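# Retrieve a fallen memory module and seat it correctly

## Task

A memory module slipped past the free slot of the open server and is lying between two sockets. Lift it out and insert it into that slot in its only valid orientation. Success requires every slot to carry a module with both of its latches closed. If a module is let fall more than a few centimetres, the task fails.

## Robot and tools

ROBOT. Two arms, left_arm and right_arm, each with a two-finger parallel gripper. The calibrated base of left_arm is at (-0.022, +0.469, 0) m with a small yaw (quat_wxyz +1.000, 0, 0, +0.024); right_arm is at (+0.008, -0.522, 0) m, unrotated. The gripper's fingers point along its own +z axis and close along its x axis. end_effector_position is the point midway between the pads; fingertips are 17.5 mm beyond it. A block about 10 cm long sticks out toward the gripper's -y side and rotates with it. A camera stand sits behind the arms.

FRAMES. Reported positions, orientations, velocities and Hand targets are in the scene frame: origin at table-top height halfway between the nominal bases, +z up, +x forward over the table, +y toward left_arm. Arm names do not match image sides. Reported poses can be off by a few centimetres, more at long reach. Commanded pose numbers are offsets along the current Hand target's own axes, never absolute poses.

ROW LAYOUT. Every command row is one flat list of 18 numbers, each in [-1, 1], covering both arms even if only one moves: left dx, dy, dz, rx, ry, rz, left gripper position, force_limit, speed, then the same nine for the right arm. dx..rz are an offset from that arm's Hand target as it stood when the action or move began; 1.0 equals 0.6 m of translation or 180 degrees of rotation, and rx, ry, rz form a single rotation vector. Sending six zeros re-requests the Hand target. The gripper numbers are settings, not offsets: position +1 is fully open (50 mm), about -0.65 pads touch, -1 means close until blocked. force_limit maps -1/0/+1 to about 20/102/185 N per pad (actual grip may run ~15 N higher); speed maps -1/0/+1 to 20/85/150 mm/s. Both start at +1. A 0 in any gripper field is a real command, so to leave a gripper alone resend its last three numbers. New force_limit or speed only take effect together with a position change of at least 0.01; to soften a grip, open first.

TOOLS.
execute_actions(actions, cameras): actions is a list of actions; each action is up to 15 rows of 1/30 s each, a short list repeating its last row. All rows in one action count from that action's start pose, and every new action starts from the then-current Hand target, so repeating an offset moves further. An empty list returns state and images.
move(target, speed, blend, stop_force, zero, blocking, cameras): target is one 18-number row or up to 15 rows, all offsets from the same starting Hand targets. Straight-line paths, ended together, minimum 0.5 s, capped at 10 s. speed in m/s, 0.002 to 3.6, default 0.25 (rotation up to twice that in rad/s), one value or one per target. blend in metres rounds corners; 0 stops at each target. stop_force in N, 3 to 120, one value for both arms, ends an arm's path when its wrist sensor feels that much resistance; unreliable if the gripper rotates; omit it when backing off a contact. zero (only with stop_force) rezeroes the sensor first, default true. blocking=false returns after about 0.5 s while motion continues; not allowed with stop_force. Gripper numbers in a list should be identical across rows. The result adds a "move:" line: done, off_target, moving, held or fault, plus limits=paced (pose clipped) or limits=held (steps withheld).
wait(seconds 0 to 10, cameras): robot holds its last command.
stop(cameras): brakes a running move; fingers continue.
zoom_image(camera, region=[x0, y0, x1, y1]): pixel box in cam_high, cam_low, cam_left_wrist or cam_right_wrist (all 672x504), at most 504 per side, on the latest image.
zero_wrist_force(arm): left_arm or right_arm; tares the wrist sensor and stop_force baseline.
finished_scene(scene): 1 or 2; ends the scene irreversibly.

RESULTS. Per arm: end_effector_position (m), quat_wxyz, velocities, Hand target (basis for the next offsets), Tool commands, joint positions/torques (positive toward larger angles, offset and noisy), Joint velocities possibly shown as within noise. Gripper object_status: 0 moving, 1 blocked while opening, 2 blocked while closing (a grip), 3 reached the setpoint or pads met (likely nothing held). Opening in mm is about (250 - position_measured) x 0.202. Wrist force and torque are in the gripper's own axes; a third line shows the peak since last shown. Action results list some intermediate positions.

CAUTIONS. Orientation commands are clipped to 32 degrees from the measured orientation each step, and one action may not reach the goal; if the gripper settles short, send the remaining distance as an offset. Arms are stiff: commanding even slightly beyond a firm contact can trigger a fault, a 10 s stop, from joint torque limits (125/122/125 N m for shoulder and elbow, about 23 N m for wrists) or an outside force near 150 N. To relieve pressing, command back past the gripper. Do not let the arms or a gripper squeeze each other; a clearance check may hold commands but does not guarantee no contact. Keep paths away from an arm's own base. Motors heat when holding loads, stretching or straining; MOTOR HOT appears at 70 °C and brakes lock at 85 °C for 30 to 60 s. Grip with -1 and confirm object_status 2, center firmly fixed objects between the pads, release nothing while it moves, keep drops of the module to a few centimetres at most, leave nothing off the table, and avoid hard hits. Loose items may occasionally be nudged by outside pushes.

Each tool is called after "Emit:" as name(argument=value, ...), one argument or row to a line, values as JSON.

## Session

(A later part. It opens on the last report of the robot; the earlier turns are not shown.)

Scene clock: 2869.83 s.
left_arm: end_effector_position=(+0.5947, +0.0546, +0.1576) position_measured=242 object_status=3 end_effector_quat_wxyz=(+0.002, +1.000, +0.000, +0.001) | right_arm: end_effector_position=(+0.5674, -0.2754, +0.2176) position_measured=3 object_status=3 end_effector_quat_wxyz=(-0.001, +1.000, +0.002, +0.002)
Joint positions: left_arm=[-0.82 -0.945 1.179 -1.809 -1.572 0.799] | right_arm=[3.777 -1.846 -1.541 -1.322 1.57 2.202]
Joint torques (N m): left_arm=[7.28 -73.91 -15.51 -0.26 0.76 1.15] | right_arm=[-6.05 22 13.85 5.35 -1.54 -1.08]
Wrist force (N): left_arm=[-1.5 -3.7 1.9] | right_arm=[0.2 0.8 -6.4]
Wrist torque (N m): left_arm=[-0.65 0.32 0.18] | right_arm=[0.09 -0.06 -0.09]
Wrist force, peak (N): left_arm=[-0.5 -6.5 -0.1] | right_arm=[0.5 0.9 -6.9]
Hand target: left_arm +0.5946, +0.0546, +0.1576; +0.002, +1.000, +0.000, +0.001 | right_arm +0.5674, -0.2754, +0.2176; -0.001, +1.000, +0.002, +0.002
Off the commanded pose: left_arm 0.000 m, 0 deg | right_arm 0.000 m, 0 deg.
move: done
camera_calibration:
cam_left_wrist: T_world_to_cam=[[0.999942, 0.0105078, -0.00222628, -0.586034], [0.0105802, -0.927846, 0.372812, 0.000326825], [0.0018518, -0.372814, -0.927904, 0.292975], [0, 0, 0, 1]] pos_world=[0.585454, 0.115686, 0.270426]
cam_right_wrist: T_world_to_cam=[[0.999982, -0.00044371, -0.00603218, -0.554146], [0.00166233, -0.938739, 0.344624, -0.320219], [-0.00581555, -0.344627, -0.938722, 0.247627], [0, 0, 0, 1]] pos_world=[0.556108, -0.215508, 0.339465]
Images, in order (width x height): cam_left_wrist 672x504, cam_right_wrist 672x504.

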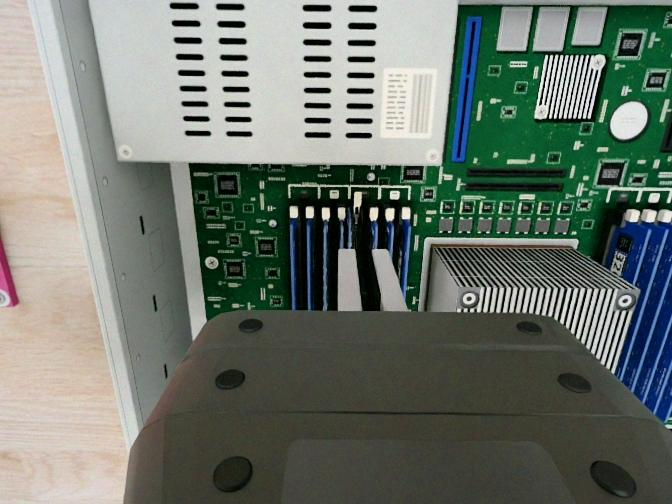

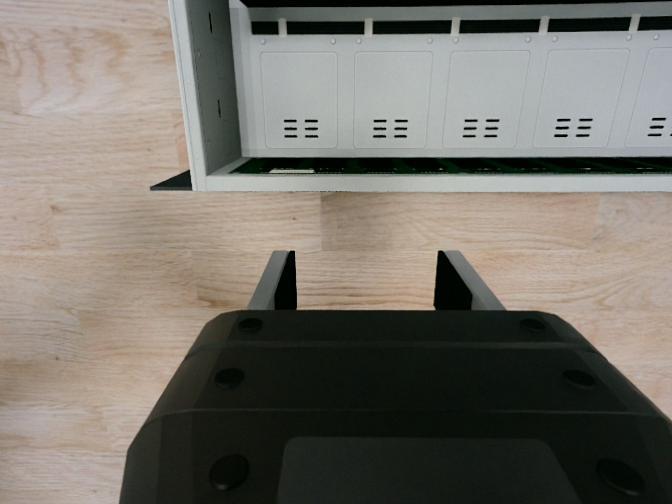

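Emit:
zoom_image(
  camera="cam_left_wrist",
  region=[325, 180, 405, 250],
)

Scaled by 6.300 from the camera's 672x504 image, which has a finer 960x720 frame.

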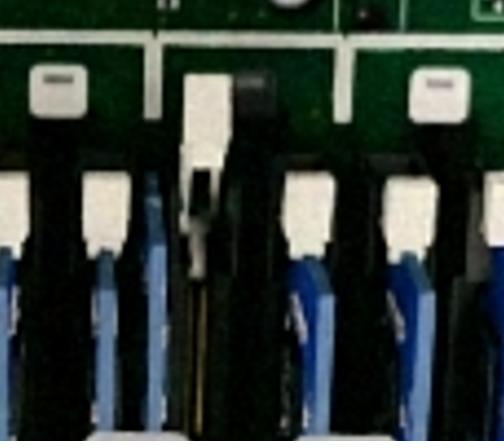

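Emit:
move(
  target=[0,0,0.0877,0,0,0,-0.6,-0.5,0, 0,0,0,0,0,0,1,-0.7,0],
  speed=0.08,
  cameras=["cam_left_wrist"],
)

Emit:
zoom_image(
  camera="cam_left_wrist",
  region=[300, 150, 400, 250],
)

Scene clock: 2891.97 s.
left_arm: end_effector_position=(+0.5947, +0.0545, +0.1047) position_measured=242 object_status=3 end_effector_quat_wxyz=(+0.002, +1.000, +0.000, +0.001) | right_arm: end_effector_position=(+0.5674, -0.2754, +0.2176) position_measured=3 object_status=3 end_effector_quat_wxyz=(-0.001, +1.000, +0.002, +0.002)
Joint positions: left_arm=[-0.82 -0.907 1.255 -1.923 -1.572 0.798] | right_arm=[3.777 -1.846 -1.541 -1.322 1.57 2.202]
Joint torques (N m): left_arm=[-4.26 -75.87 -36.76 -0.15 -0.65 -1.24] | right_arm=[-5.93 22.26 14.06 5.36 -1.44 -1.14]
Wrist force (N): left_arm=[-1.6 -3.8 2.2] | right_arm=[0.5 0.6 -6.7]
Wrist torque (N m): left_arm=[-0.69 0.34 0.18] | right_arm=[0.06 -0.11 -0.09]
Wrist force, peak (N): left_arm=[-1.8 -3.6 3.9] | right_arm=[0.3 0.9 -6.9]
Hand target: left_arm +0.5947, +0.0544, +0.1049; +0.002, +1.000, +0.000, +0.001 | right_arm +0.5674, -0.2754, +0.2176; -0.001, +1.000, +0.002, +0.002
Off the commanded pose: left_arm 0.000 m, 0 deg | right_arm 0.000 m, 0 deg.
move: done
camera_calibration:
cam_left_wrist: T_world_to_cam=[[0.999941, 0.0105146, -0.00276018, -0.586033], [0.0107861, -0.927999, 0.372427, 0.0199382], [0.00135447, -0.372435, -0.928057, 0.244132], [0, 0, 0, 1]] pos_world=[0.585452, 0.115588, 0.217526]
Images, in order (width x height): cam_left_wrist 672x504.

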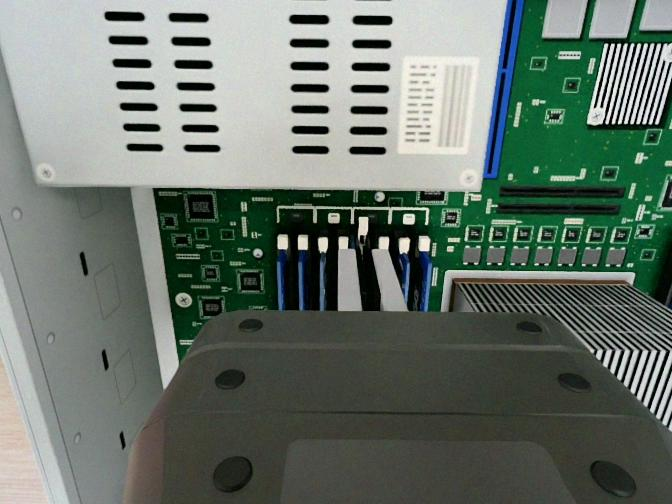

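Scaled by 5.040 from the camera's 672x504 image, which has a finer 960x720 frame.

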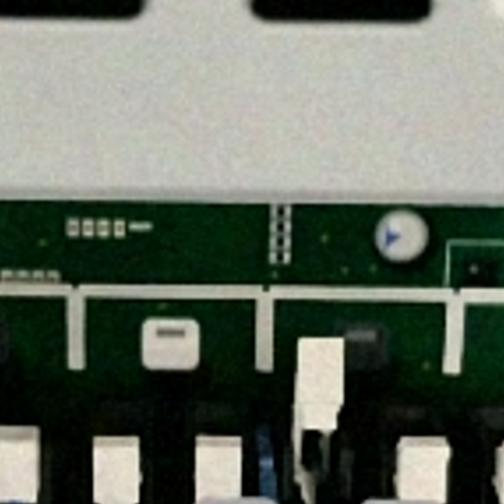

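Emit:
move(
  target=[-0.0583,0.01,0,0,0,0,-0.6,-0.5,0, 0,0,0,0,0,0,1,-0.7,0],
  speed=0.1,
  cameras=["cam_left_wrist"],
)

Emit:
zoom_image(
  camera="cam_left_wrist",
  region=[400, 210, 480, 290],
)

Scene clock: 2898.57 s.
left_arm: end_effector_position=(+0.5598, +0.0484, +0.1050) position_measured=242 object_status=3 end_effector_quat_wxyz=(+0.002, +1.000, +0.000, +0.001) | right_arm: end_effector_position=(+0.5674, -0.2754, +0.2176) position_measured=3 object_status=3 end_effector_quat_wxyz=(-0.001, +1.000, +0.002, +0.002)
Joint positions: left_arm=[-0.86 -0.966 1.354 -1.963 -1.572 0.758] | right_arm=[3.777 -1.846 -1.541 -1.322 1.57 2.202]
Joint torques (N m): left_arm=[4.53 -39.08 -30.73 -0.13 0.92 0.67] | right_arm=[-6.11 22.03 13.73 5.45 -1.4 -1.14]
Wrist force (N): left_arm=[-1.8 -3.2 2.2] | right_arm=[0.5 0.8 -6.7]
Wrist torque (N m): left_arm=[-0.62 0.36 0.18] | right_arm=[0.10 -0.11 -0.09]
Wrist force, peak (N): left_arm=[0.9 -7.4 2.2] | right_arm=[0.3 0.8 -6.9]
Hand target: left_arm +0.5598, +0.0484, +0.1049; +0.002, +1.000, +0.000, +0.001 | right_arm +0.5674, -0.2754, +0.2176; -0.001, +1.000, +0.002, +0.002
Off the commanded pose: left_arm 0.000 m, 0 deg | right_arm 0.000 m, 0 deg.
move: done
camera_calibration:
cam_left_wrist: T_world_to_cam=[[0.999942, 0.0104715, -0.00231966, -0.551064], [0.0105813, -0.927833, 0.372845, 0.014638], [0.00175199, -0.372848, -0.927891, 0.242013], [0, 0, 0, 1]] pos_world=[0.550454, 0.109586, 0.217826]
Images, in order (width x height): cam_left_wrist 672x504.

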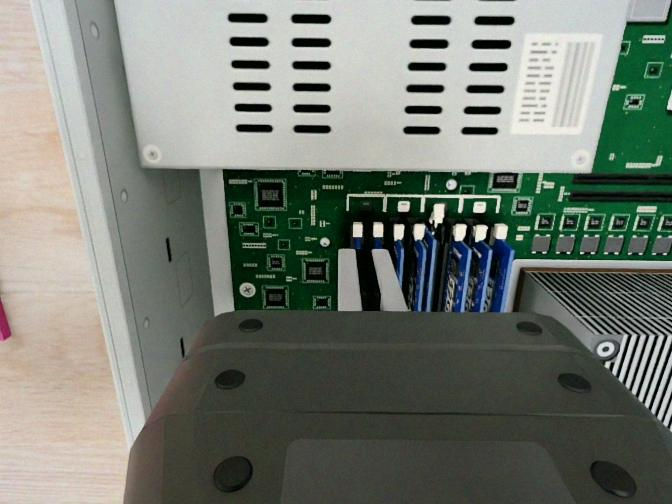

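Scaled by 6.300 from the camera's 672x504 image, which has a finer 960x720 frame.

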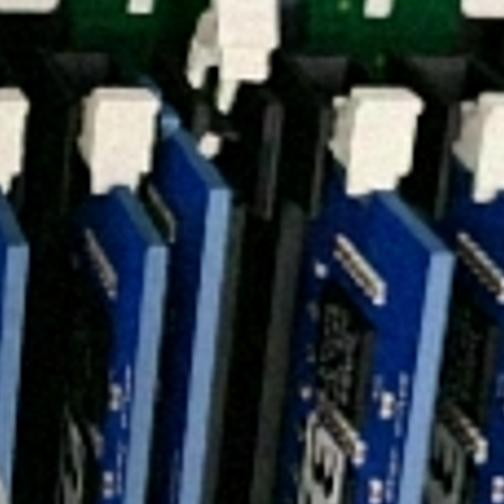

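Emit:
move(
  target=[
    [-0.0032,-0.022,0,0,0,0,-0.6,-0.5,0, 0,0,0,0,0,0,1,-0.7,0],
    [-0.0032,-0.022,0,0,0,0,1,-0.5,0, 0,0,0,0,0,0,1,-0.7,0],
    [-0.0032,-0.022,0.045,0,0,0,1,-0.5,0, 0,0,0,0,0,0,1,-0.7,0],
  ],
  speed=0.08,
  cameras=["cam_left_wrist"],
)

Emit:
zoom_image(
  camera="cam_left_wrist",
  region=[380, 180, 480, 280],
)

Scene clock: 2965.57 s.
left_arm: end_effector_position=(+0.5578, +0.0616, +0.0776) position_measured=3 object_status=3 end_effector_quat_wxyz=(+0.002, +1.000, +0.000, +0.001) | right_arm: end_effector_position=(+0.5674, -0.2754, +0.2176) position_measured=3 object_status=3 end_effector_quat_wxyz=(-0.001, +1.000, +0.002, +0.002)
Joint positions: left_arm=[-0.849 -0.959 1.419 -2.035 -1.572 0.769] | right_arm=[3.777 -1.846 -1.541 -1.322 1.57 2.202]
Joint torques (N m): left_arm=[-3.98 -72.19 -36.71 -0.27 -1.05 -1.21] | right_arm=[-5.96 22.54 14.53 5.35 -1.17 -1.12]
Wrist force (N): left_arm=[-1.6 -3.6 2.0] | right_arm=[0.1 1.0 -6.5]
Wrist torque (N m): left_arm=[-0.66 0.32 0.05] | right_arm=[0.11 -0.04 -0.09]
Wrist force, peak (N): left_arm=[-1.4 -3.9 3.3] | right_arm=[0.5 0.9 -7.0]
Hand target: left_arm +0.5579, +0.0615, +0.0778; +0.002, +1.000, +0.000, +0.001 | right_arm +0.5674, -0.2754, +0.2176; -0.001, +1.000, +0.002, +0.002
Off the commanded pose: left_arm 0.000 m, 0 deg | right_arm 0.000 m, 0 deg.
move: done
camera_calibration:
cam_left_wrist: T_world_to_cam=[[0.999941, 0.0105146, -0.00276018, -0.549284], [0.0107861, -0.927999, 0.372427, 0.0370178], [0.00135447, -0.372435, -0.928057, 0.221676], [0, 0, 0, 1]] pos_world=[0.548552, 0.122688, 0.190426]
Images, in order (width x height): cam_left_wrist 672x504.

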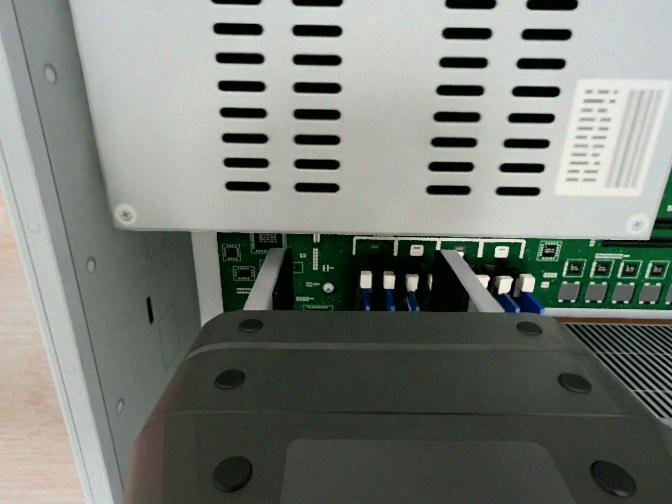

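Scaled by 5.040 from the camera's 672x504 image, which has a finer 960x720 frame.

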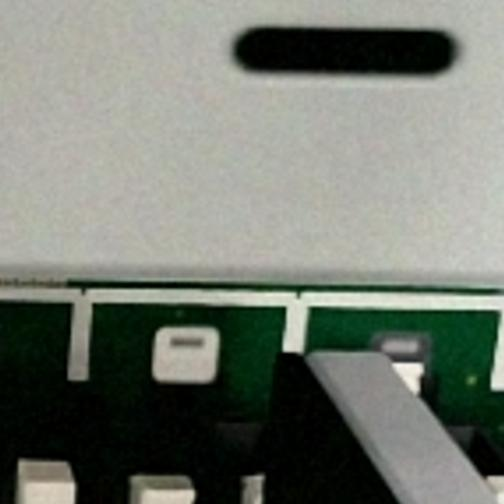

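Emit:
zoom_image(
  camera="cam_left_wrist",
  region=[340, 240, 560, 320],
)

Scaled by 2.291 from the camera's 672x504 image, which has a finer 960x720 frame.

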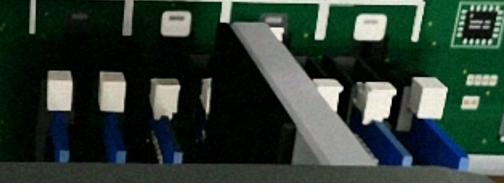

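Emit:
move(
  target=[-0.0013,-0.0008,0.0,0,0,0,1,-0.5,0, 0,0,0,0,0,0,1,-0.7,0],
  speed=0.02,
)

Emit:
move(
  target=[0,0,0.037,0,0,0,1,-0.5,0, 0,0,0,0,0,0,1,-0.7,0],
  speed=0.015,
  stop_force=25,
  cameras=["cam_left_wrist"],
)

Emit:
zoom_image(
  camera="cam_left_wrist",
  region=[400, 220, 500, 320],
)

Scene clock: 2994.37 s.
left_arm: end_effector_position=(+0.5571, +0.0620, +0.0778) position_measured=3 object_status=3 end_effector_quat_wxyz=(+0.002, +1.000, +0.000, +0.001) | right_arm: end_effector_position=(+0.5674, -0.2754, +0.2176) position_measured=3 object_status=3 end_effector_quat_wxyz=(-0.001, +1.000, +0.002, +0.002)
Joint positions: left_arm=[-0.85 -0.961 1.422 -2.036 -1.572 0.769] | right_arm=[3.777 -1.846 -1.541 -1.322 1.57 2.202]
Joint torques (N m): left_arm=[-2.94 -68.72 -16.95 -5.93 0.94 -1.28] | right_arm=[-5.92 22.41 14.6 5.42 -1.01 -1.18]
Wrist force (N): left_arm=[-1.8 -3.7 2.1] | right_arm=[0.3 1.0 -6.5]
Wrist torque (N m): left_arm=[-0.68 0.36 0.05] | right_arm=[0.13 -0.07 -0.09]
Wrist force, peak (N): left_arm=[-1.8 -3.7 2.2] | right_arm=[0.5 1.2 -6.8]
Hand target: left_arm +0.5571, +0.0620, +0.0778; +0.002, +1.000, +0.000, +0.001 | right_arm +0.5674, -0.2754, +0.2176; -0.001, +1.000, +0.002, +0.002
Off the commanded pose: left_arm 0.000 m, 0 deg | right_arm 0.000 m, 0 deg.
move: done

Scene clock: 2996.93 s.
left_arm: end_effector_position=(+0.5572, +0.0619, +0.0566) position_measured=3 object_status=3 end_effector_quat_wxyz=(+0.002, +1.000, +0.000, +0.001) | right_arm: end_effector_position=(+0.5674, -0.2754, +0.2176) position_measured=3 object_status=3 end_effector_quat_wxyz=(-0.001, +1.000, +0.002, +0.002)
Joint positions: left_arm=[-0.85 -0.937 1.443 -2.081 -1.572 0.769] | right_arm=[3.777 -1.846 -1.541 -1.322 1.57 2.202]
Joint torques (N m): left_arm=[-4.03 -50.87 -22.6 2.12 -1.01 -1.18] | right_arm=[-5.78 22.26 14.17 5.42 -0.96 -1.01]
Wrist force (N): left_arm=[-3.1 -4.5 -21.5] | right_arm=[0.7 0.9 -6.6]
Wrist torque (N m): left_arm=[-0.83 1.04 0.02] | right_arm=[0.11 -0.15 -0.10]
Wrist force, peak (N): left_arm=[-7.5 -10.2 -35.0] | right_arm=[0.3 0.6 -7.0]
Hand target: left_arm +0.5572, +0.0619, +0.0566; +0.002, +1.000, +0.000, +0.001 (not the last commanded pose) | right_arm +0.5674, -0.2754, +0.2176; -0.001, +1.000, +0.002, +0.002
Off the commanded pose: left_arm 0.001 m, 0 deg | right_arm 0.000 m, 0 deg.
move: contact (left_arm)
camera_calibration:
cam_left_wrist: T_world_to_cam=[[0.999942, 0.0105433, -0.00213414, -0.548859], [0.0105786, -0.927798, 0.372933, 0.0452176], [0.0019519, -0.372934, -0.927856, 0.202037], [0, 0, 0, 1]] pos_world=[0.547955, 0.123086, 0.169426]
Images, in order (width x height): cam_left_wrist 672x504.

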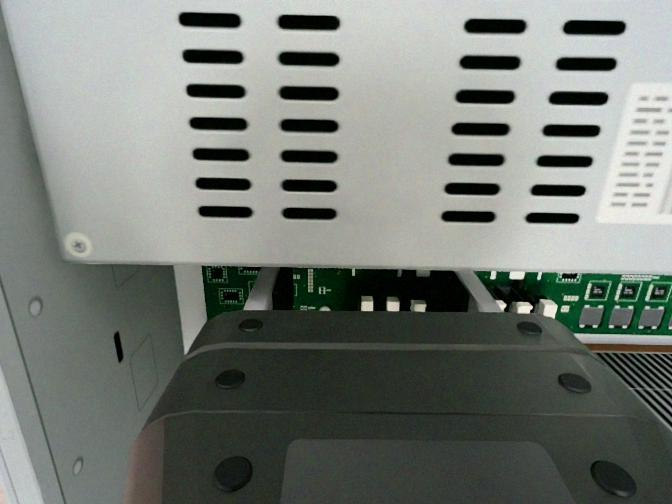

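Scaled by 5.040 from the camera's 672x504 image, which has a finer 960x720 frame.

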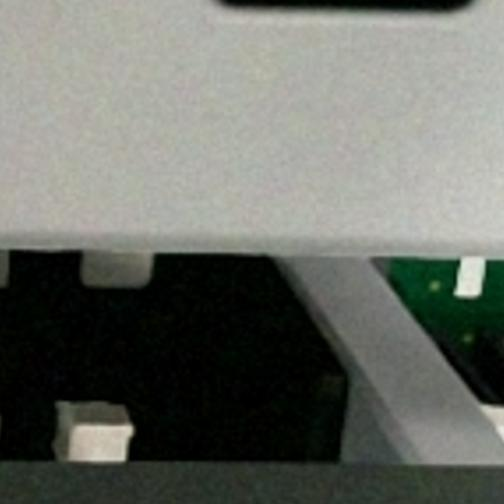

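Emit:
move(
  target=[
    [0,0,-0.08,0,0,0,1,-0.5,0, 0,0,0,0,0,0,1,-0.7,0],
    [-0.005,0.02,-0.08,0,0,0,1,-0.5,0, 0,0,0,0,0,0,1,-0.7,0],
  ],
  speed=0.08,
  cameras=["cam_left_wrist"],
)

Emit:
zoom_image(
  camera="cam_left_wrist",
  region=[350, 200, 490, 300],
)

Scene clock: 3003.80 s.
left_arm: end_effector_position=(+0.5541, +0.0501, +0.1045) position_measured=3 object_status=3 end_effector_quat_wxyz=(+0.002, +1.000, +0.000, +0.001) | right_arm: end_effector_position=(+0.5674, -0.2754, +0.2176) position_measured=3 object_status=3 end_effector_quat_wxyz=(-0.001, +1.000, +0.002, +0.002)
Joint positions: left_arm=[-0.865 -0.978 1.375 -1.972 -1.572 0.754] | right_arm=[3.777 -1.846 -1.541 -1.322 1.57 2.202]
Joint torques (N m): left_arm=[7.06 -72.25 -13.33 -6.01 0.91 1.14] | right_arm=[-5.75 23.59 14.24 5.5 -0.71 -1.13]
Wrist force (N): left_arm=[-1.6 -3.6 2.1] | right_arm=[0.4 0.8 -6.8]
Wrist torque (N m): left_arm=[-0.67 0.33 0.18] | right_arm=[0.09 -0.09 -0.10]
Wrist force, peak (N): left_arm=[-3.0 -4.7 -21.8] | right_arm=[0.5 0.9 -6.9]
Hand target: left_arm +0.5541, +0.0501, +0.1046; +0.002, +1.000, +0.000, +0.001 | right_arm +0.5674, -0.2754, +0.2176; -0.001, +1.000, +0.002, +0.002
Off the commanded pose: left_arm 0.000 m, 0 deg | right_arm 0.000 m, 0 deg.
move: done
camera_calibration:
cam_left_wrist: T_world_to_cam=[[0.999942, 0.0104937, -0.00253883, -0.545436], [0.0106842, -0.927964, 0.372516, 0.0163994], [0.00155313, -0.372521, -0.928022, 0.242257], [0, 0, 0, 1]] pos_world=[0.544853, 0.111188, 0.217326]
Images, in order (width x height): cam_left_wrist 672x504.

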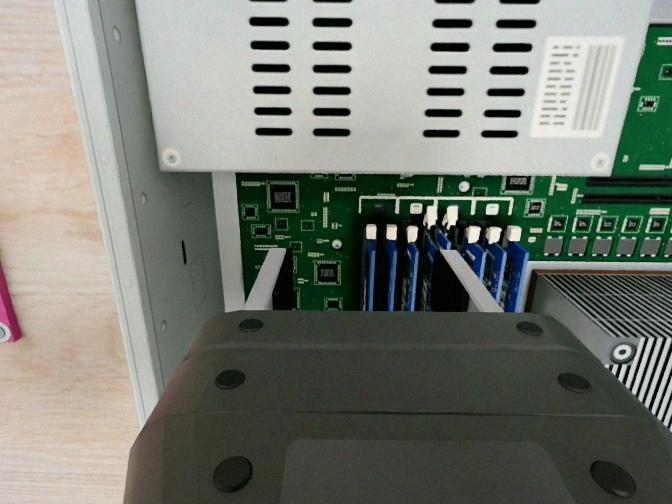

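Scaled by 3.600 from the camera's 672x504 image, which has a finer 960x720 frame.

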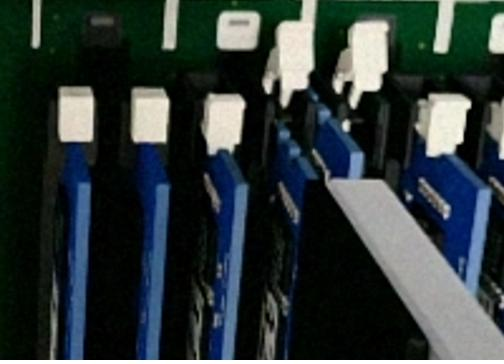

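Emit:
move(
  target=[
    [0,0,-0.16,0,0,0,-0.452,-0.5,0, 0,0,0,0,0,0,1,-0.7,0],
    [0.0883,-0.2417,-0.3075,0,0,0,-0.452,-0.5,0, 0,0,0,0,0,0,1,-0.7,0],
    [0.0883,-0.2417,-0.3075,0,0,0,-0.452,-0.5,0, -0.0098,-0.3035,0.03,0,0,0,1,-0.7,0],
    [0.0883,-0.2417,-0.3075,0,0,0,-0.452,-0.5,0, -0.0098,-0.3035,0.2302,0,0,0,1,-0.7,0],
  ],
  speed=[0.2,0.2,0.15,0.1],
  blend=[0.03,0,0.02,0],
  cameras=["cam_right_wrist","cam_left_wrist"],
)

Emit:
zoom_image(
  camera="cam_right_wrist",
  region=[380, 180, 520, 280],
)

Scene clock: 3039.20 s.
left_arm: end_effector_position=(+0.6066, +0.1958, +0.2887) position_measured=220 object_status=3 end_effector_quat_wxyz=(+0.002, +1.000, +0.000, +0.001) | right_arm: end_effector_position=(+0.5612, -0.0932, +0.0795) position_measured=3 object_status=3 end_effector_quat_wxyz=(-0.001, +1.000, +0.002, +0.002)
Joint positions: left_arm=[-0.653 -1.135 1.135 -1.576 -1.572 0.965] | right_arm=[3.993 -2.161 -1.449 -1.099 1.569 2.418]
Joint torques (N m): left_arm=[8.6 -34.71 -15.16 -0.28 0.87 1.17] | right_arm=[-7.21 60.19 29.81 1.77 -1.66 -1.11]
Wrist force (N): left_arm=[-2.0 -2.6 2.2] | right_arm=[0.2 1.1 -6.4]
Wrist torque (N m): left_arm=[-0.51 0.41 0.06] | right_arm=[0.13 -0.06 -0.22]
Wrist force, peak (N): left_arm=[2.0 -12.0 1.0] | right_arm=[0.7 3.8 -7.0]
Hand target: left_arm +0.6066, +0.1958, +0.2887; +0.002, +1.000, +0.000, +0.001 | right_arm +0.5613, -0.0931, +0.0797; -0.001, +1.000, +0.002, +0.002
Off the commanded pose: left_arm 0.000 m, 0 deg | right_arm 0.000 m, 0 deg.
move: done
camera_calibration:
cam_left_wrist: T_world_to_cam=[[0.999942, 0.0105433, -0.00213414, -0.599073], [0.0105786, -0.927798, 0.372933, 0.0823705], [0.0019519, -0.372934, -0.927856, 0.467231], [0, 0, 0, 1]] pos_world=[0.597255, 0.256986, 0.401526]
cam_right_wrist: T_world_to_cam=[[0.99998, -0.000419891, -0.0062535, -0.548752], [0.00176209, -0.938675, 0.344799, -0.101699], [-0.00601478, -0.344803, -0.938656, 0.180931], [0, 0, 0, 1]] pos_world=[0.550009, -0.0333075, 0.201466]
Images, in order (width x height): cam_left_wrist 672x504, cam_right_wrist 672x504.

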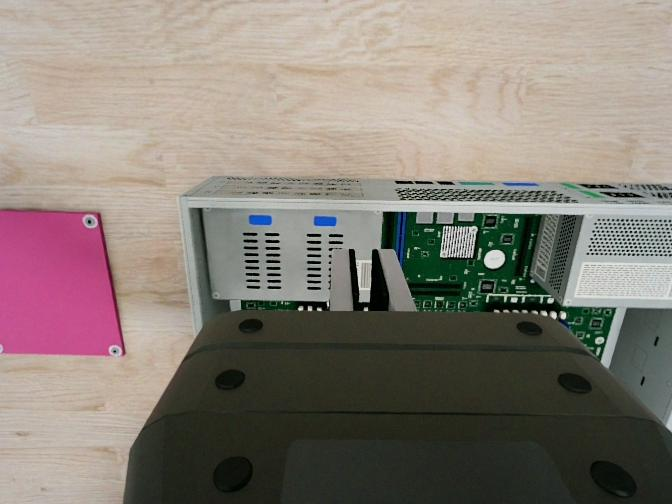

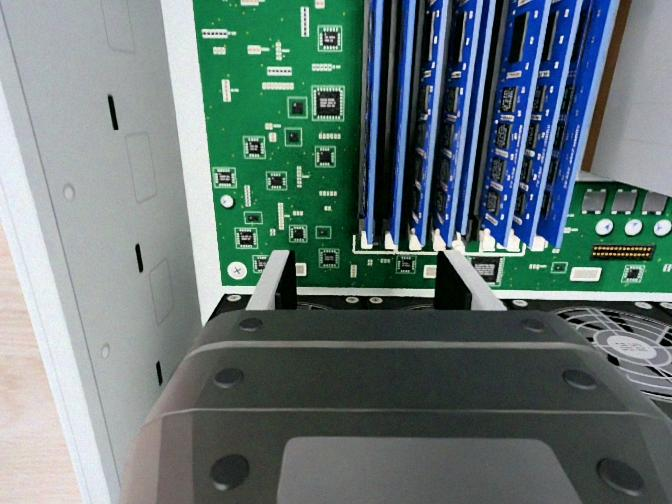

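Scaled by 3.600 from the camera's 672x504 image, which has a finer 960x720 frame.

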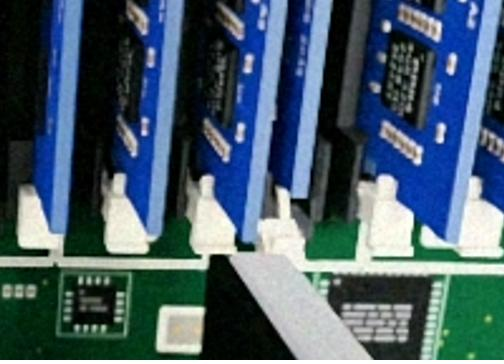

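Emit:
move(
  target=[0,0,0,0,0,0,-0.452,-0.5,0, 0,0.0035,0.005,0,0,0,1,-0.7,0],
  speed=0.02,
  cameras=["cam_right_wrist"],
)

Emit:
zoom_image(
  camera="cam_right_wrist",
  region=[400, 200, 500, 270],
)

Scene clock: 3049.97 s.
left_arm: end_effector_position=(+0.6066, +0.1958, +0.2887) position_measured=220 object_status=3 end_effector_quat_wxyz=(+0.002, +1.000, +0.000, +0.001) | right_arm: end_effector_position=(+0.5613, -0.0953, +0.0766) position_measured=3 object_status=3 end_effector_quat_wxyz=(-0.001, +1.000, +0.002, +0.002)
Joint positions: left_arm=[-0.653 -1.135 1.135 -1.576 -1.572 0.965] | right_arm=[3.991 -2.162 -1.457 -1.091 1.569 2.416]
Joint torques (N m): left_arm=[8.44 -34.67 -15.56 -0.35 0.96 1.23] | right_arm=[-4.15 30.39 21.55 3.69 -1.43 -0.72]
Wrist force (N): left_arm=[-1.9 -2.9 2.2] | right_arm=[0.3 1.0 -6.6]
Wrist torque (N m): left_arm=[-0.55 0.39 0.06] | right_arm=[0.11 -0.09 -0.22]
Wrist force, peak (N): left_arm=[-2.0 -3.1 2.3] | right_arm=[0.3 1.3 -6.9]
Hand target: left_arm +0.6066, +0.1958, +0.2887; +0.002, +1.000, +0.000, +0.001 | right_arm +0.5613, -0.0952, +0.0767; -0.001, +1.000, +0.002, +0.002
Off the commanded pose: left_arm 0.000 m, 0 deg | right_arm 0.000 m, 0 deg.
move: done
camera_calibration:
cam_right_wrist: T_world_to_cam=[[0.999982, -0.000443503, -0.00603116, -0.548816], [0.00166198, -0.938751, 0.344591, -0.102578], [-0.00581459, -0.344595, -0.938733, 0.177396], [0, 0, 0, 1]] pos_world=[0.550008, -0.0354087, 0.198565]
Images, in order (width x height): cam_right_wrist 672x504.

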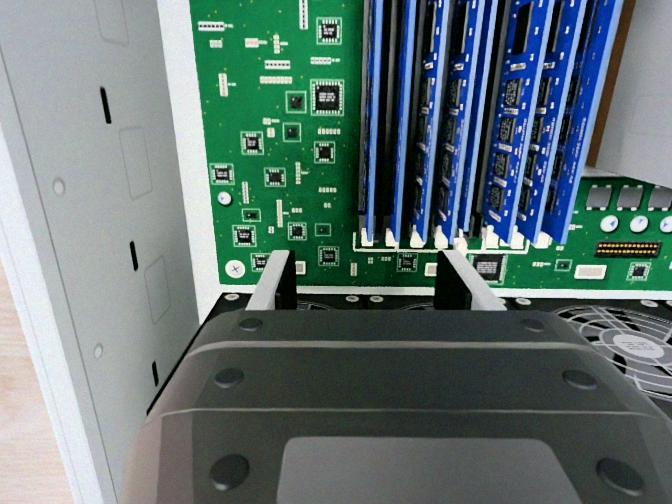

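Scaled by 5.040 from the camera's 672x504 image, which has a finer 960x720 frame.

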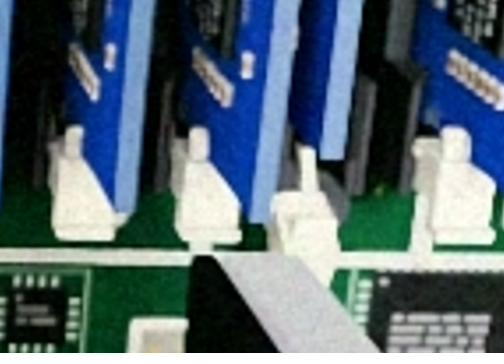

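Emit:
move(
  target=[0,0,0,0,0,0,-0.452,-0.5,0, 0,0,0.0367,0,0,0,1,-0.7,0],
  speed=0.015,
  stop_force=25,
)

Emit:
move(
  target=[0,0,0,0,0,0,-0.452,-0.5,0, 0,0,-0.04,0,0,0,1,-0.7,0],
  speed=0.08,
  cameras=["cam_right_wrist"],
)

Emit:
zoom_image(
  camera="cam_right_wrist",
  region=[400, 180, 500, 270],
)

Scene clock: 3063.80 s.
left_arm: end_effector_position=(+0.6066, +0.1958, +0.2887) position_measured=220 object_status=3 end_effector_quat_wxyz=(+0.002, +1.000, +0.000, +0.001) | right_arm: end_effector_position=(+0.5614, -0.0951, +0.0589) position_measured=3 object_status=3 end_effector_quat_wxyz=(-0.001, +1.000, +0.002, +0.002)
Joint positions: left_arm=[-0.653 -1.135 1.135 -1.576 -1.572 0.965] | right_arm=[3.991 -2.182 -1.474 -1.053 1.569 2.416]
Joint torques (N m): left_arm=[8.2 -35.3 -15.87 -0.25 0.88 1.19] | right_arm=[-3.59 42.37 18.38 -0.71 1.02 0.21]
Wrist force (N): left_arm=[-1.5 -2.7 2.0] | right_arm=[-0.9 1.7 -32.1]
Wrist torque (N m): left_arm=[-0.51 0.33 0.06] | right_arm=[0.29 0.66 -0.18]
Wrist force, peak (N): left_arm=[-2.0 -3.2 2.2] | right_arm=[-5.1 8.3 -48.7]
Hand target: left_arm +0.6066, +0.1958, +0.2887; +0.002, +1.000, +0.000, +0.001 | right_arm +0.5614, -0.0951, +0.0589; -0.001, +1.000, +0.002, +0.002 (not the last commanded pose)
Off the commanded pose: left_arm 0.000 m, 0 deg | right_arm 0.004 m, 0 deg.
move: contact (right_arm)

Scene clock: 3064.57 s.
left_arm: end_effector_position=(+0.6066, +0.1958, +0.2887) position_measured=220 object_status=3 end_effector_quat_wxyz=(+0.002, +1.000, +0.000, +0.001) | right_arm: end_effector_position=(+0.5614, -0.0951, +0.0832) position_measured=3 object_status=3 end_effector_quat_wxyz=(-0.001, +1.000, +0.002, +0.002) end_effector_velocity=(+0.001, +0.000, -0.002) end_effector_angular_velocity=(+0.001, -0.001, -0.001)
Joint positions: left_arm=[-0.653 -1.135 1.135 -1.576 -1.572 0.965] | right_arm=[3.991 -2.155 -1.45 -1.104 1.569 2.416]
Joint velocities: left_arm=[within noise] | right_arm=[-0.001 -0.002 -0.001 0.005 0 0]
Joint torques (N m): left_arm=[8.07 -34.82 -15.7 -0.36 1.04 1.19] | right_arm=[6.41 30.02 13.09 5.36 0.81 1.06]
Wrist force (N): left_arm=[-1.6 -2.9 1.9] | right_arm=[0.5 0.9 -6.3]
Wrist torque (N m): left_arm=[-0.56 0.36 0.06] | right_arm=[0.10 -0.11 -0.21]
Wrist force, peak (N): left_arm=[-1.8 -3.1 2.3] | right_arm=[-0.8 1.7 -32.0]
Hand target: left_arm +0.6066, +0.1958, +0.2887; +0.002, +1.000, +0.000, +0.001 | right_arm +0.5613, -0.0951, +0.0829; -0.001, +1.000, +0.002, +0.002
Off the commanded pose: left_arm 0.000 m, 0 deg | right_arm 0.000 m, 0 deg.
move: done
camera_calibration:
cam_right_wrist: T_world_to_cam=[[0.999984, -0.000490755, -0.0055879, -0.548868], [0.00146216, -0.938924, 0.344121, -0.104654], [-0.00541549, -0.344124, -0.938909, 0.183424], [0, 0, 0, 1]] pos_world=[0.550005, -0.0354112, 0.205165]
Images, in order (width x height): cam_right_wrist 672x504.

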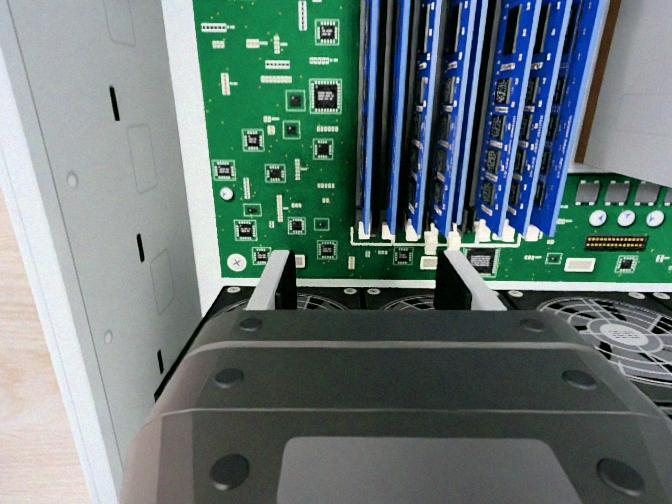

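Scaled by 5.040 from the camera's 672x504 image, which has a finer 960x720 frame.

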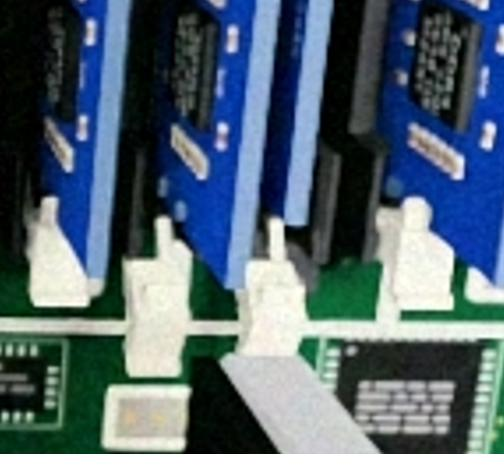

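Emit:
move(
  target=[
    [0,0,0,0,0,0,-0.452,-0.5,0, 0,0,-0.0583,0,0,0,1,-0.7,0],
    [0,0,0,0,0,0,-0.452,-0.5,0, 0.048,-0.1418,-0.0583,0,0,0,1,-0.7,0],
    [0,0,0,0,0,0,-0.452,-0.5,0, 0.048,-0.1418,-0.0202,0,0,0,-0.188,-0.7,0],
  ],
  speed=[0.1,0.12,0.06],
  cameras=["cam_right_wrist"],
)

Emit:
zoom_image(
  camera="cam_right_wrist",
  region=[310, 190, 430, 290],
)

Scene clock: 3082.97 s.
left_arm: end_effector_position=(+0.6066, +0.1958, +0.2887) position_measured=220 object_status=3 end_effector_quat_wxyz=(+0.002, +1.000, +0.000, +0.001) | right_arm: end_effector_position=(+0.5897, -0.0100, +0.0953) position_measured=180 object_status=3 end_effector_quat_wxyz=(-0.001, +1.000, +0.002, +0.002)
Joint positions: left_arm=[-0.653 -1.135 1.135 -1.576 -1.572 0.965] | right_arm=[4.037 -2.319 -1.133 -1.257 1.569 2.462]
Joint torques (N m): left_arm=[8.28 -35.13 -15.39 -0.29 0.91 1.15] | right_arm=[-6.25 67.89 32.74 0.46 1.08 -1.03]
Wrist force (N): left_arm=[-1.7 -2.8 2.1] | right_arm=[0.8 1.1 -6.3]
Wrist torque (N m): left_arm=[-0.54 0.37 0.06] | right_arm=[0.14 -0.16 -0.22]
Wrist force, peak (N): left_arm=[-2.0 -3.1 2.4] | right_arm=[3.1 5.4 -6.2]
Hand target: left_arm +0.6066, +0.1958, +0.2887; +0.002, +1.000, +0.000, +0.001 | right_arm +0.5897, -0.0100, +0.0953; -0.001, +1.000, +0.002, +0.002
Off the commanded pose: left_arm 0.000 m, 0 deg | right_arm 0.000 m, 0 deg.
move: done
camera_calibration:
cam_right_wrist: T_world_to_cam=[[0.999983, -0.000467412, -0.00580984, -0.577111], [0.00156222, -0.938816, 0.344416, -0.0289892], [-0.00561535, -0.34442, -0.938799, 0.224365], [0, 0, 0, 1]] pos_world=[0.578407, 0.0497904, 0.217265]
Images, in order (width x height): cam_right_wrist 672x504.

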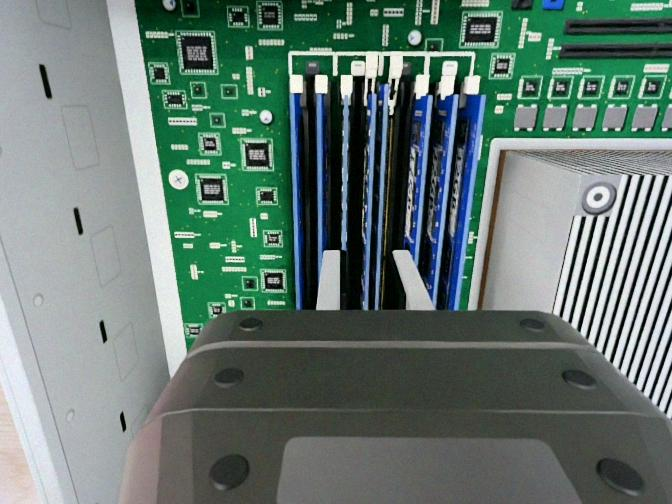

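Scaled by 4.200 from the camera's 672x504 image, which has a finer 960x720 frame.

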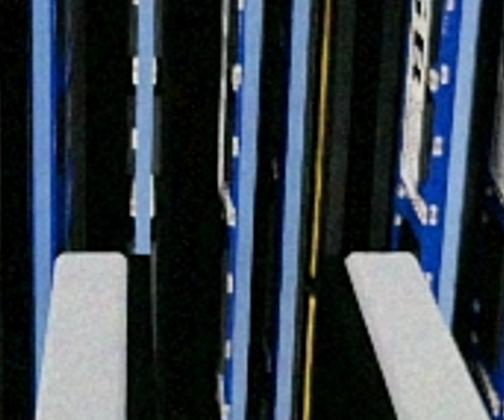

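Emit:
move(
  target=[0,0,0,0,0,0,-0.452,-0.5,0, 0.0035,0,0.02,0,0,0,-0.188,-0.7,0],
  speed=0.04,
  cameras=["cam_right_wrist"],
)

Emit:
zoom_image(
  camera="cam_right_wrist",
  region=[310, 190, 430, 290],
)

Scene clock: 3099.07 s.
left_arm: end_effector_position=(+0.6066, +0.1958, +0.2887) position_measured=220 object_status=3 end_effector_quat_wxyz=(+0.002, +1.000, +0.000, +0.001) | right_arm: end_effector_position=(+0.5919, -0.0099, +0.0830) position_measured=180 object_status=3 end_effector_quat_wxyz=(-0.001, +1.000, +0.002, +0.002)
Joint positions: left_arm=[-0.653 -1.135 1.135 -1.576 -1.572 0.965] | right_arm=[4.035 -2.333 -1.141 -1.235 1.569 2.46]
Joint torques (N m): left_arm=[7.5 -35.2 -15.9 -0.35 0.91 1.18] | right_arm=[-4.22 62.54 24.18 0.49 -0.17 -0.55]
Wrist force (N): left_arm=[-1.7 -3.1 1.9] | right_arm=[0.2 1.1 -6.4]
Wrist torque (N m): left_arm=[-0.58 0.36 0.06] | right_arm=[0.15 -0.07 -0.21]
Wrist force, peak (N): left_arm=[-2.0 -3.1 2.1] | right_arm=[0.7 1.0 -7.6]
Hand target: left_arm +0.6066, +0.1958, +0.2887; +0.002, +1.000, +0.000, +0.001 | right_arm +0.5919, -0.0099, +0.0833; -0.001, +1.000, +0.002, +0.002
Off the commanded pose: left_arm 0.000 m, 0 deg | right_arm 0.000 m, 0 deg.
move: done
camera_calibration:
cam_right_wrist: T_world_to_cam=[[0.999983, -0.000467412, -0.00580984, -0.579383], [0.00156222, -0.938816, 0.344416, -0.0246625], [-0.00561535, -0.34442, -0.938799, 0.212864], [0, 0, 0, 1]] pos_world=[0.580607, 0.0498904, 0.204965]
Images, in order (width x height): cam_right_wrist 672x504.

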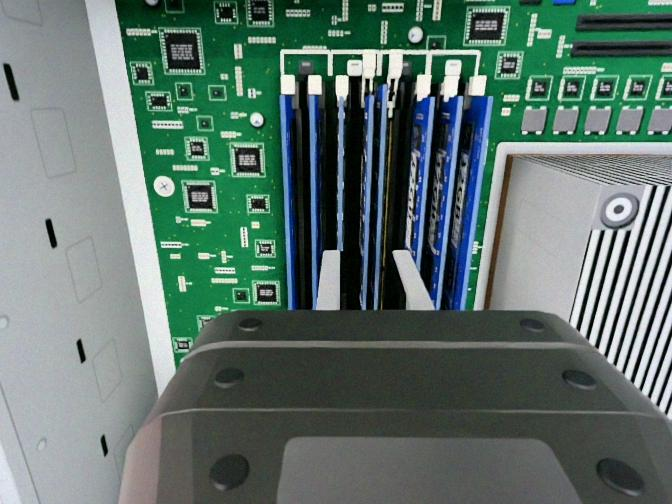

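Scaled by 4.200 from the camera's 672x504 image, which has a finer 960x720 frame.

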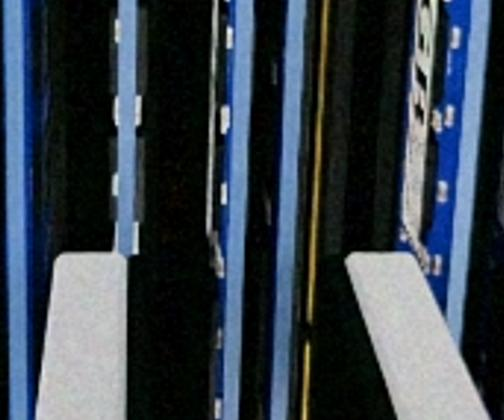

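Emit:
move(
  target=[0,0,0,0,0,0,-0.452,-0.5,0, 0.0004,0,0.0085,0,0,0,-0.188,-0.7,0],
  speed=0.02,
  stop_force=8,
  cameras=["cam_right_wrist"],
)

Emit:
zoom_image(
  camera="cam_right_wrist",
  region=[310, 190, 430, 290],
)

Scene clock: 3113.07 s.
left_arm: end_effector_position=(+0.6066, +0.1958, +0.2887) position_measured=220 object_status=3 end_effector_quat_wxyz=(+0.002, +1.000, +0.000, +0.001) | right_arm: end_effector_position=(+0.5921, -0.0099, +0.0783) position_measured=180 object_status=3 end_effector_quat_wxyz=(-0.001, +1.000, +0.002, +0.002)
Joint positions: left_arm=[-0.653 -1.135 1.135 -1.576 -1.572 0.965] | right_arm=[4.035 -2.338 -1.145 -1.226 1.569 2.46]
Joint torques (N m): left_arm=[7.62 -35.45 -16.48 -0.36 0.84 1.19] | right_arm=[6.19 60.1 27.21 -0.2 0.52 0.77]
Wrist force (N): left_arm=[-1.9 -2.6 2.1] | right_arm=[0.1 1.0 -16.4]
Wrist torque (N m): left_arm=[-0.50 0.39 0.06] | right_arm=[0.27 -0.19 -0.22]
Wrist force, peak (N): left_arm=[-1.9 -2.9 2.6] | right_arm=[0.2 1.4 -19.1]
Hand target: left_arm +0.6066, +0.1958, +0.2887; +0.002, +1.000, +0.000, +0.001 | right_arm +0.5921, -0.0099, +0.0783; -0.001, +1.000, +0.002, +0.002
Off the commanded pose: left_arm 0.000 m, 0 deg | right_arm 0.000 m, 0 deg.
move: contact (right_arm)
camera_calibration:
cam_right_wrist: T_world_to_cam=[[0.999984, -0.000431876, -0.00571572, -0.57963], [0.00156194, -0.938892, 0.344208, -0.0229995], [-0.0055151, -0.344211, -0.938876, 0.2084], [0, 0, 0, 1]] pos_world=[0.580806, 0.0498891, 0.200265]
Images, in order (width x height): cam_right_wrist 672x504.

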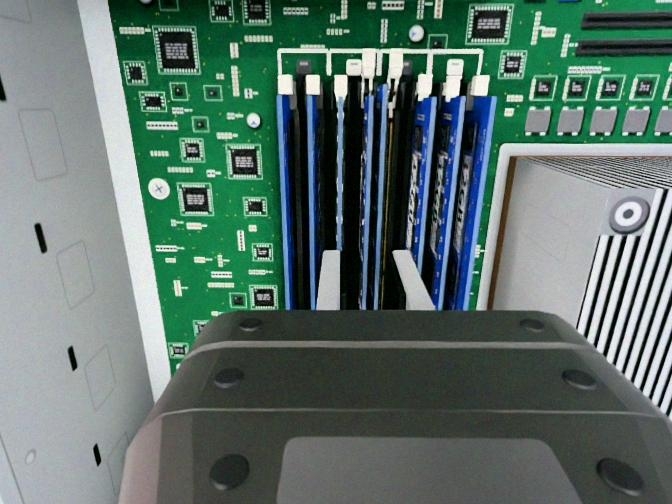

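Scaled by 4.200 from the camera's 672x504 image, which has a finer 960x720 frame.

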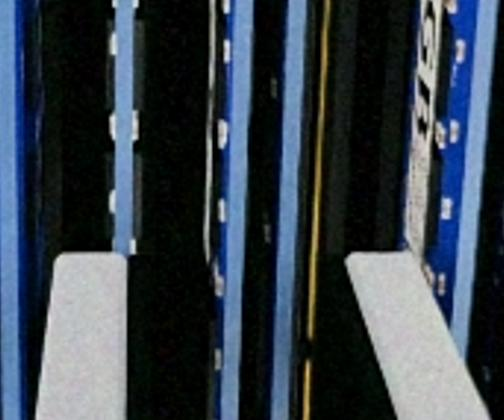

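Emit:
move(
  target=[0,0,0,0,0,0,-0.452,-0.5,0, 0,0,-0.001,0,0,0,-0.188,-0.7,0],
  speed=0.02,
)

Emit:
move(
  target=[0,0,0,0,0,0,-0.452,-0.5,0, 0,0,0,0,0,0,-1,-0.5,-0.8],
  speed=0.02,
  cameras=["cam_right_wrist"],
)

Emit:
zoom_image(
  camera="cam_right_wrist",
  region=[310, 190, 430, 290],
)

Scene clock: 3123.67 s.
left_arm: end_effector_position=(+0.6066, +0.1958, +0.2887) position_measured=220 object_status=3 end_effector_quat_wxyz=(+0.002, +1.000, +0.000, +0.001) | right_arm: end_effector_position=(+0.5921, -0.0099, +0.0789) position_measured=180 object_status=3 end_effector_quat_wxyz=(-0.001, +1.000, +0.002, +0.002)
Joint positions: left_arm=[-0.653 -1.135 1.135 -1.576 -1.572 0.965] | right_arm=[4.035 -2.337 -1.145 -1.227 1.569 2.46]
Joint torques (N m): left_arm=[7.47 -35.22 -16.5 -0.31 0.93 1.2] | right_arm=[6.39 68.61 32.18 0.84 0.58 1.12]
Wrist force (N): left_arm=[-1.9 -2.8 2.0] | right_arm=[0.3 1.3 -6.7]
Wrist torque (N m): left_arm=[-0.53 0.39 0.06] | right_arm=[0.17 -0.08 -0.22]
Wrist force, peak (N): left_arm=[-2.2 -3.0 2.2] | right_arm=[0.3 1.0 -16.6]
Hand target: left_arm +0.6066, +0.1958, +0.2887; +0.002, +1.000, +0.000, +0.001 | right_arm +0.5921, -0.0099, +0.0789; -0.001, +1.000, +0.002, +0.002
Off the commanded pose: left_arm 0.000 m, 0 deg | right_arm 0.000 m, 0 deg.
move: done

Scene clock: 3124.30 s.
left_arm: end_effector_position=(+0.6066, +0.1958, +0.2887) position_measured=220 object_status=3 end_effector_quat_wxyz=(+0.002, +1.000, +0.000, +0.001) | right_arm: end_effector_position=(+0.5921, -0.0099, +0.0789) position_measured=249 object_status=2 end_effector_quat_wxyz=(-0.001, +1.000, +0.002, +0.002)
Joint positions: left_arm=[-0.653 -1.135 1.135 -1.576 -1.572 0.965] | right_arm=[4.035 -2.337 -1.145 -1.227 1.569 2.46]
Joint torques (N m): left_arm=[7.13 -35.92 -16.18 -0.31 0.93 1.15] | right_arm=[5.73 68.73 31.9 2.34 0.45 1.15]
Wrist force (N): left_arm=[-2.0 -2.8 2.1] | right_arm=[0.6 0.9 -5.8]
Wrist torque (N m): left_arm=[-0.53 0.41 0.05] | right_arm=[0.11 -0.13 -0.06]
Wrist force, peak (N): left_arm=[-1.8 -3.1 2.2] | right_arm=[0.8 1.2 -6.6]
Hand target: left_arm +0.6066, +0.1958, +0.2887; +0.002, +1.000, +0.000, +0.001 | right_arm +0.5921, -0.0099, +0.0789; -0.001, +1.000, +0.002, +0.002
Off the commanded pose: left_arm 0.000 m, 0 deg | right_arm 0.000 m, 0 deg.
move: done
camera_calibration:
cam_right_wrist: T_world_to_cam=[[0.999984, -0.000432347, -0.00571534, -0.579627], [0.00156188, -0.93886, 0.344296, -0.0232248], [-0.00551476, -0.344299, -0.938844, 0.208961], [0, 0, 0, 1]] pos_world=[0.580806, 0.0498896, 0.200865]
Images, in order (width x height): cam_right_wrist 672x504.

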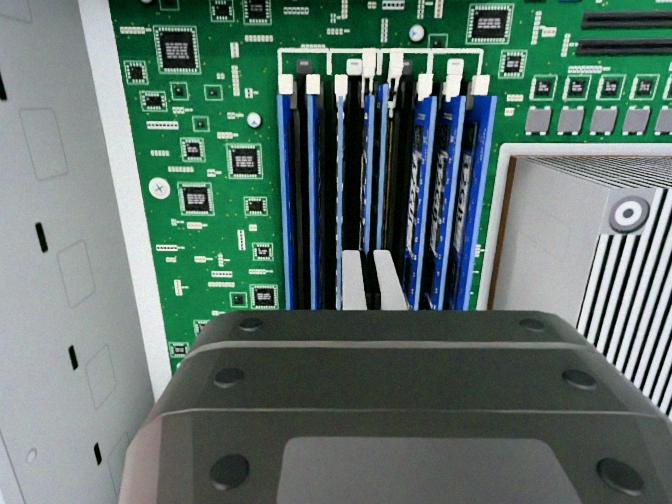

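Scaled by 4.200 from the camera's 672x504 image, which has a finer 960x720 frame.

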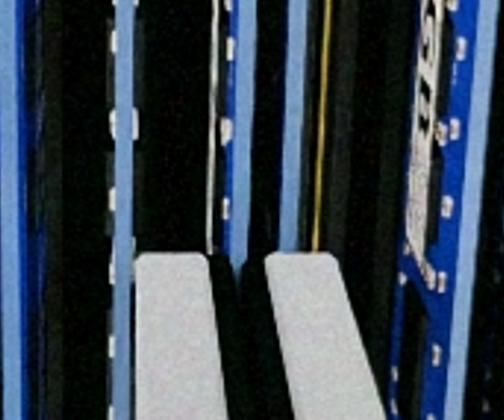

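Emit:
move(
  target=[0,0,0,0,0,0,-0.452,-0.5,0, 0,0,-0.0167,0,0,0,-1,-0.5,-0.8],
  speed=0.03,
  cameras=["cam_right_wrist","cam_low"],
)

Emit:
zoom_image(
  camera="cam_right_wrist",
  region=[310, 50, 430, 290],
)

Scene clock: 3131.87 s.
left_arm: end_effector_position=(+0.6066, +0.1958, +0.2887) position_measured=220 object_status=3 end_effector_quat_wxyz=(+0.002, +1.000, +0.000, +0.001) | right_arm: end_effector_position=(+0.5921, -0.0099, +0.0892) position_measured=249 object_status=2 end_effector_quat_wxyz=(-0.001, +1.000, +0.002, +0.002)
Joint positions: left_arm=[-0.653 -1.135 1.135 -1.576 -1.572 0.965] | right_arm=[4.035 -2.329 -1.133 -1.247 1.569 2.46]
Joint torques (N m): left_arm=[7.34 -35.5 -16.94 -0.36 0.83 1.28] | right_arm=[6.69 51.51 16.1 5.25 0.42 1.08]
Wrist force (N): left_arm=[-1.8 -3.2 2.1] | right_arm=[0.5 1.3 -6.4]
Wrist torque (N m): left_arm=[-0.59 0.37 0.06] | right_arm=[0.17 -0.12 -0.23]
Wrist force, peak (N): left_arm=[-1.9 -3.1 2.2] | right_arm=[0.4 0.8 -6.9]
Hand target: left_arm +0.6066, +0.1958, +0.2887; +0.002, +1.000, +0.000, +0.001 | right_arm +0.5921, -0.0099, +0.0890; -0.001, +1.000, +0.002, +0.002
Off the commanded pose: left_arm 0.000 m, 0 deg | right_arm 0.000 m, 0 deg.
move: done
camera_calibration:
cam_right_wrist: T_world_to_cam=[[0.999984, -0.000397496, -0.00562183, -0.579489], [0.0015619, -0.938892, 0.344208, -0.0267512], [-0.00541511, -0.344211, -0.938877, 0.218575], [0, 0, 0, 1]] pos_world=[0.580706, 0.0498891, 0.211165]
Images, in order (width x height): cam_low 672x504, cam_right_wrist 672x504.

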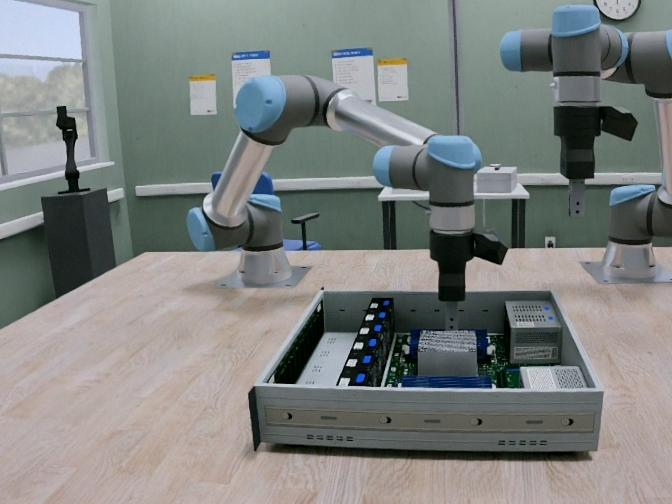

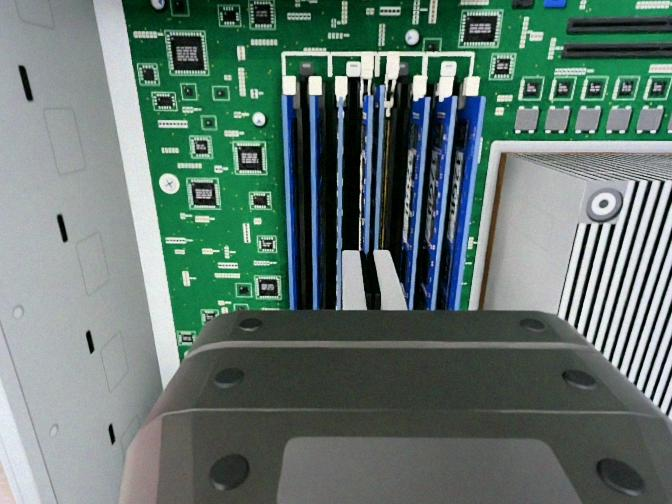

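Scaled by 2.100 from the camera's 672x504 image, which has a finer 960x720 frame.

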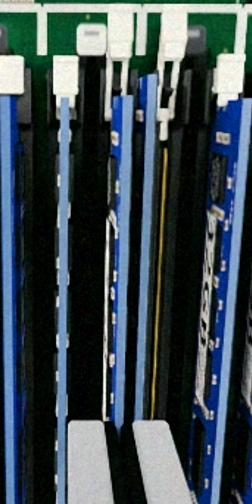

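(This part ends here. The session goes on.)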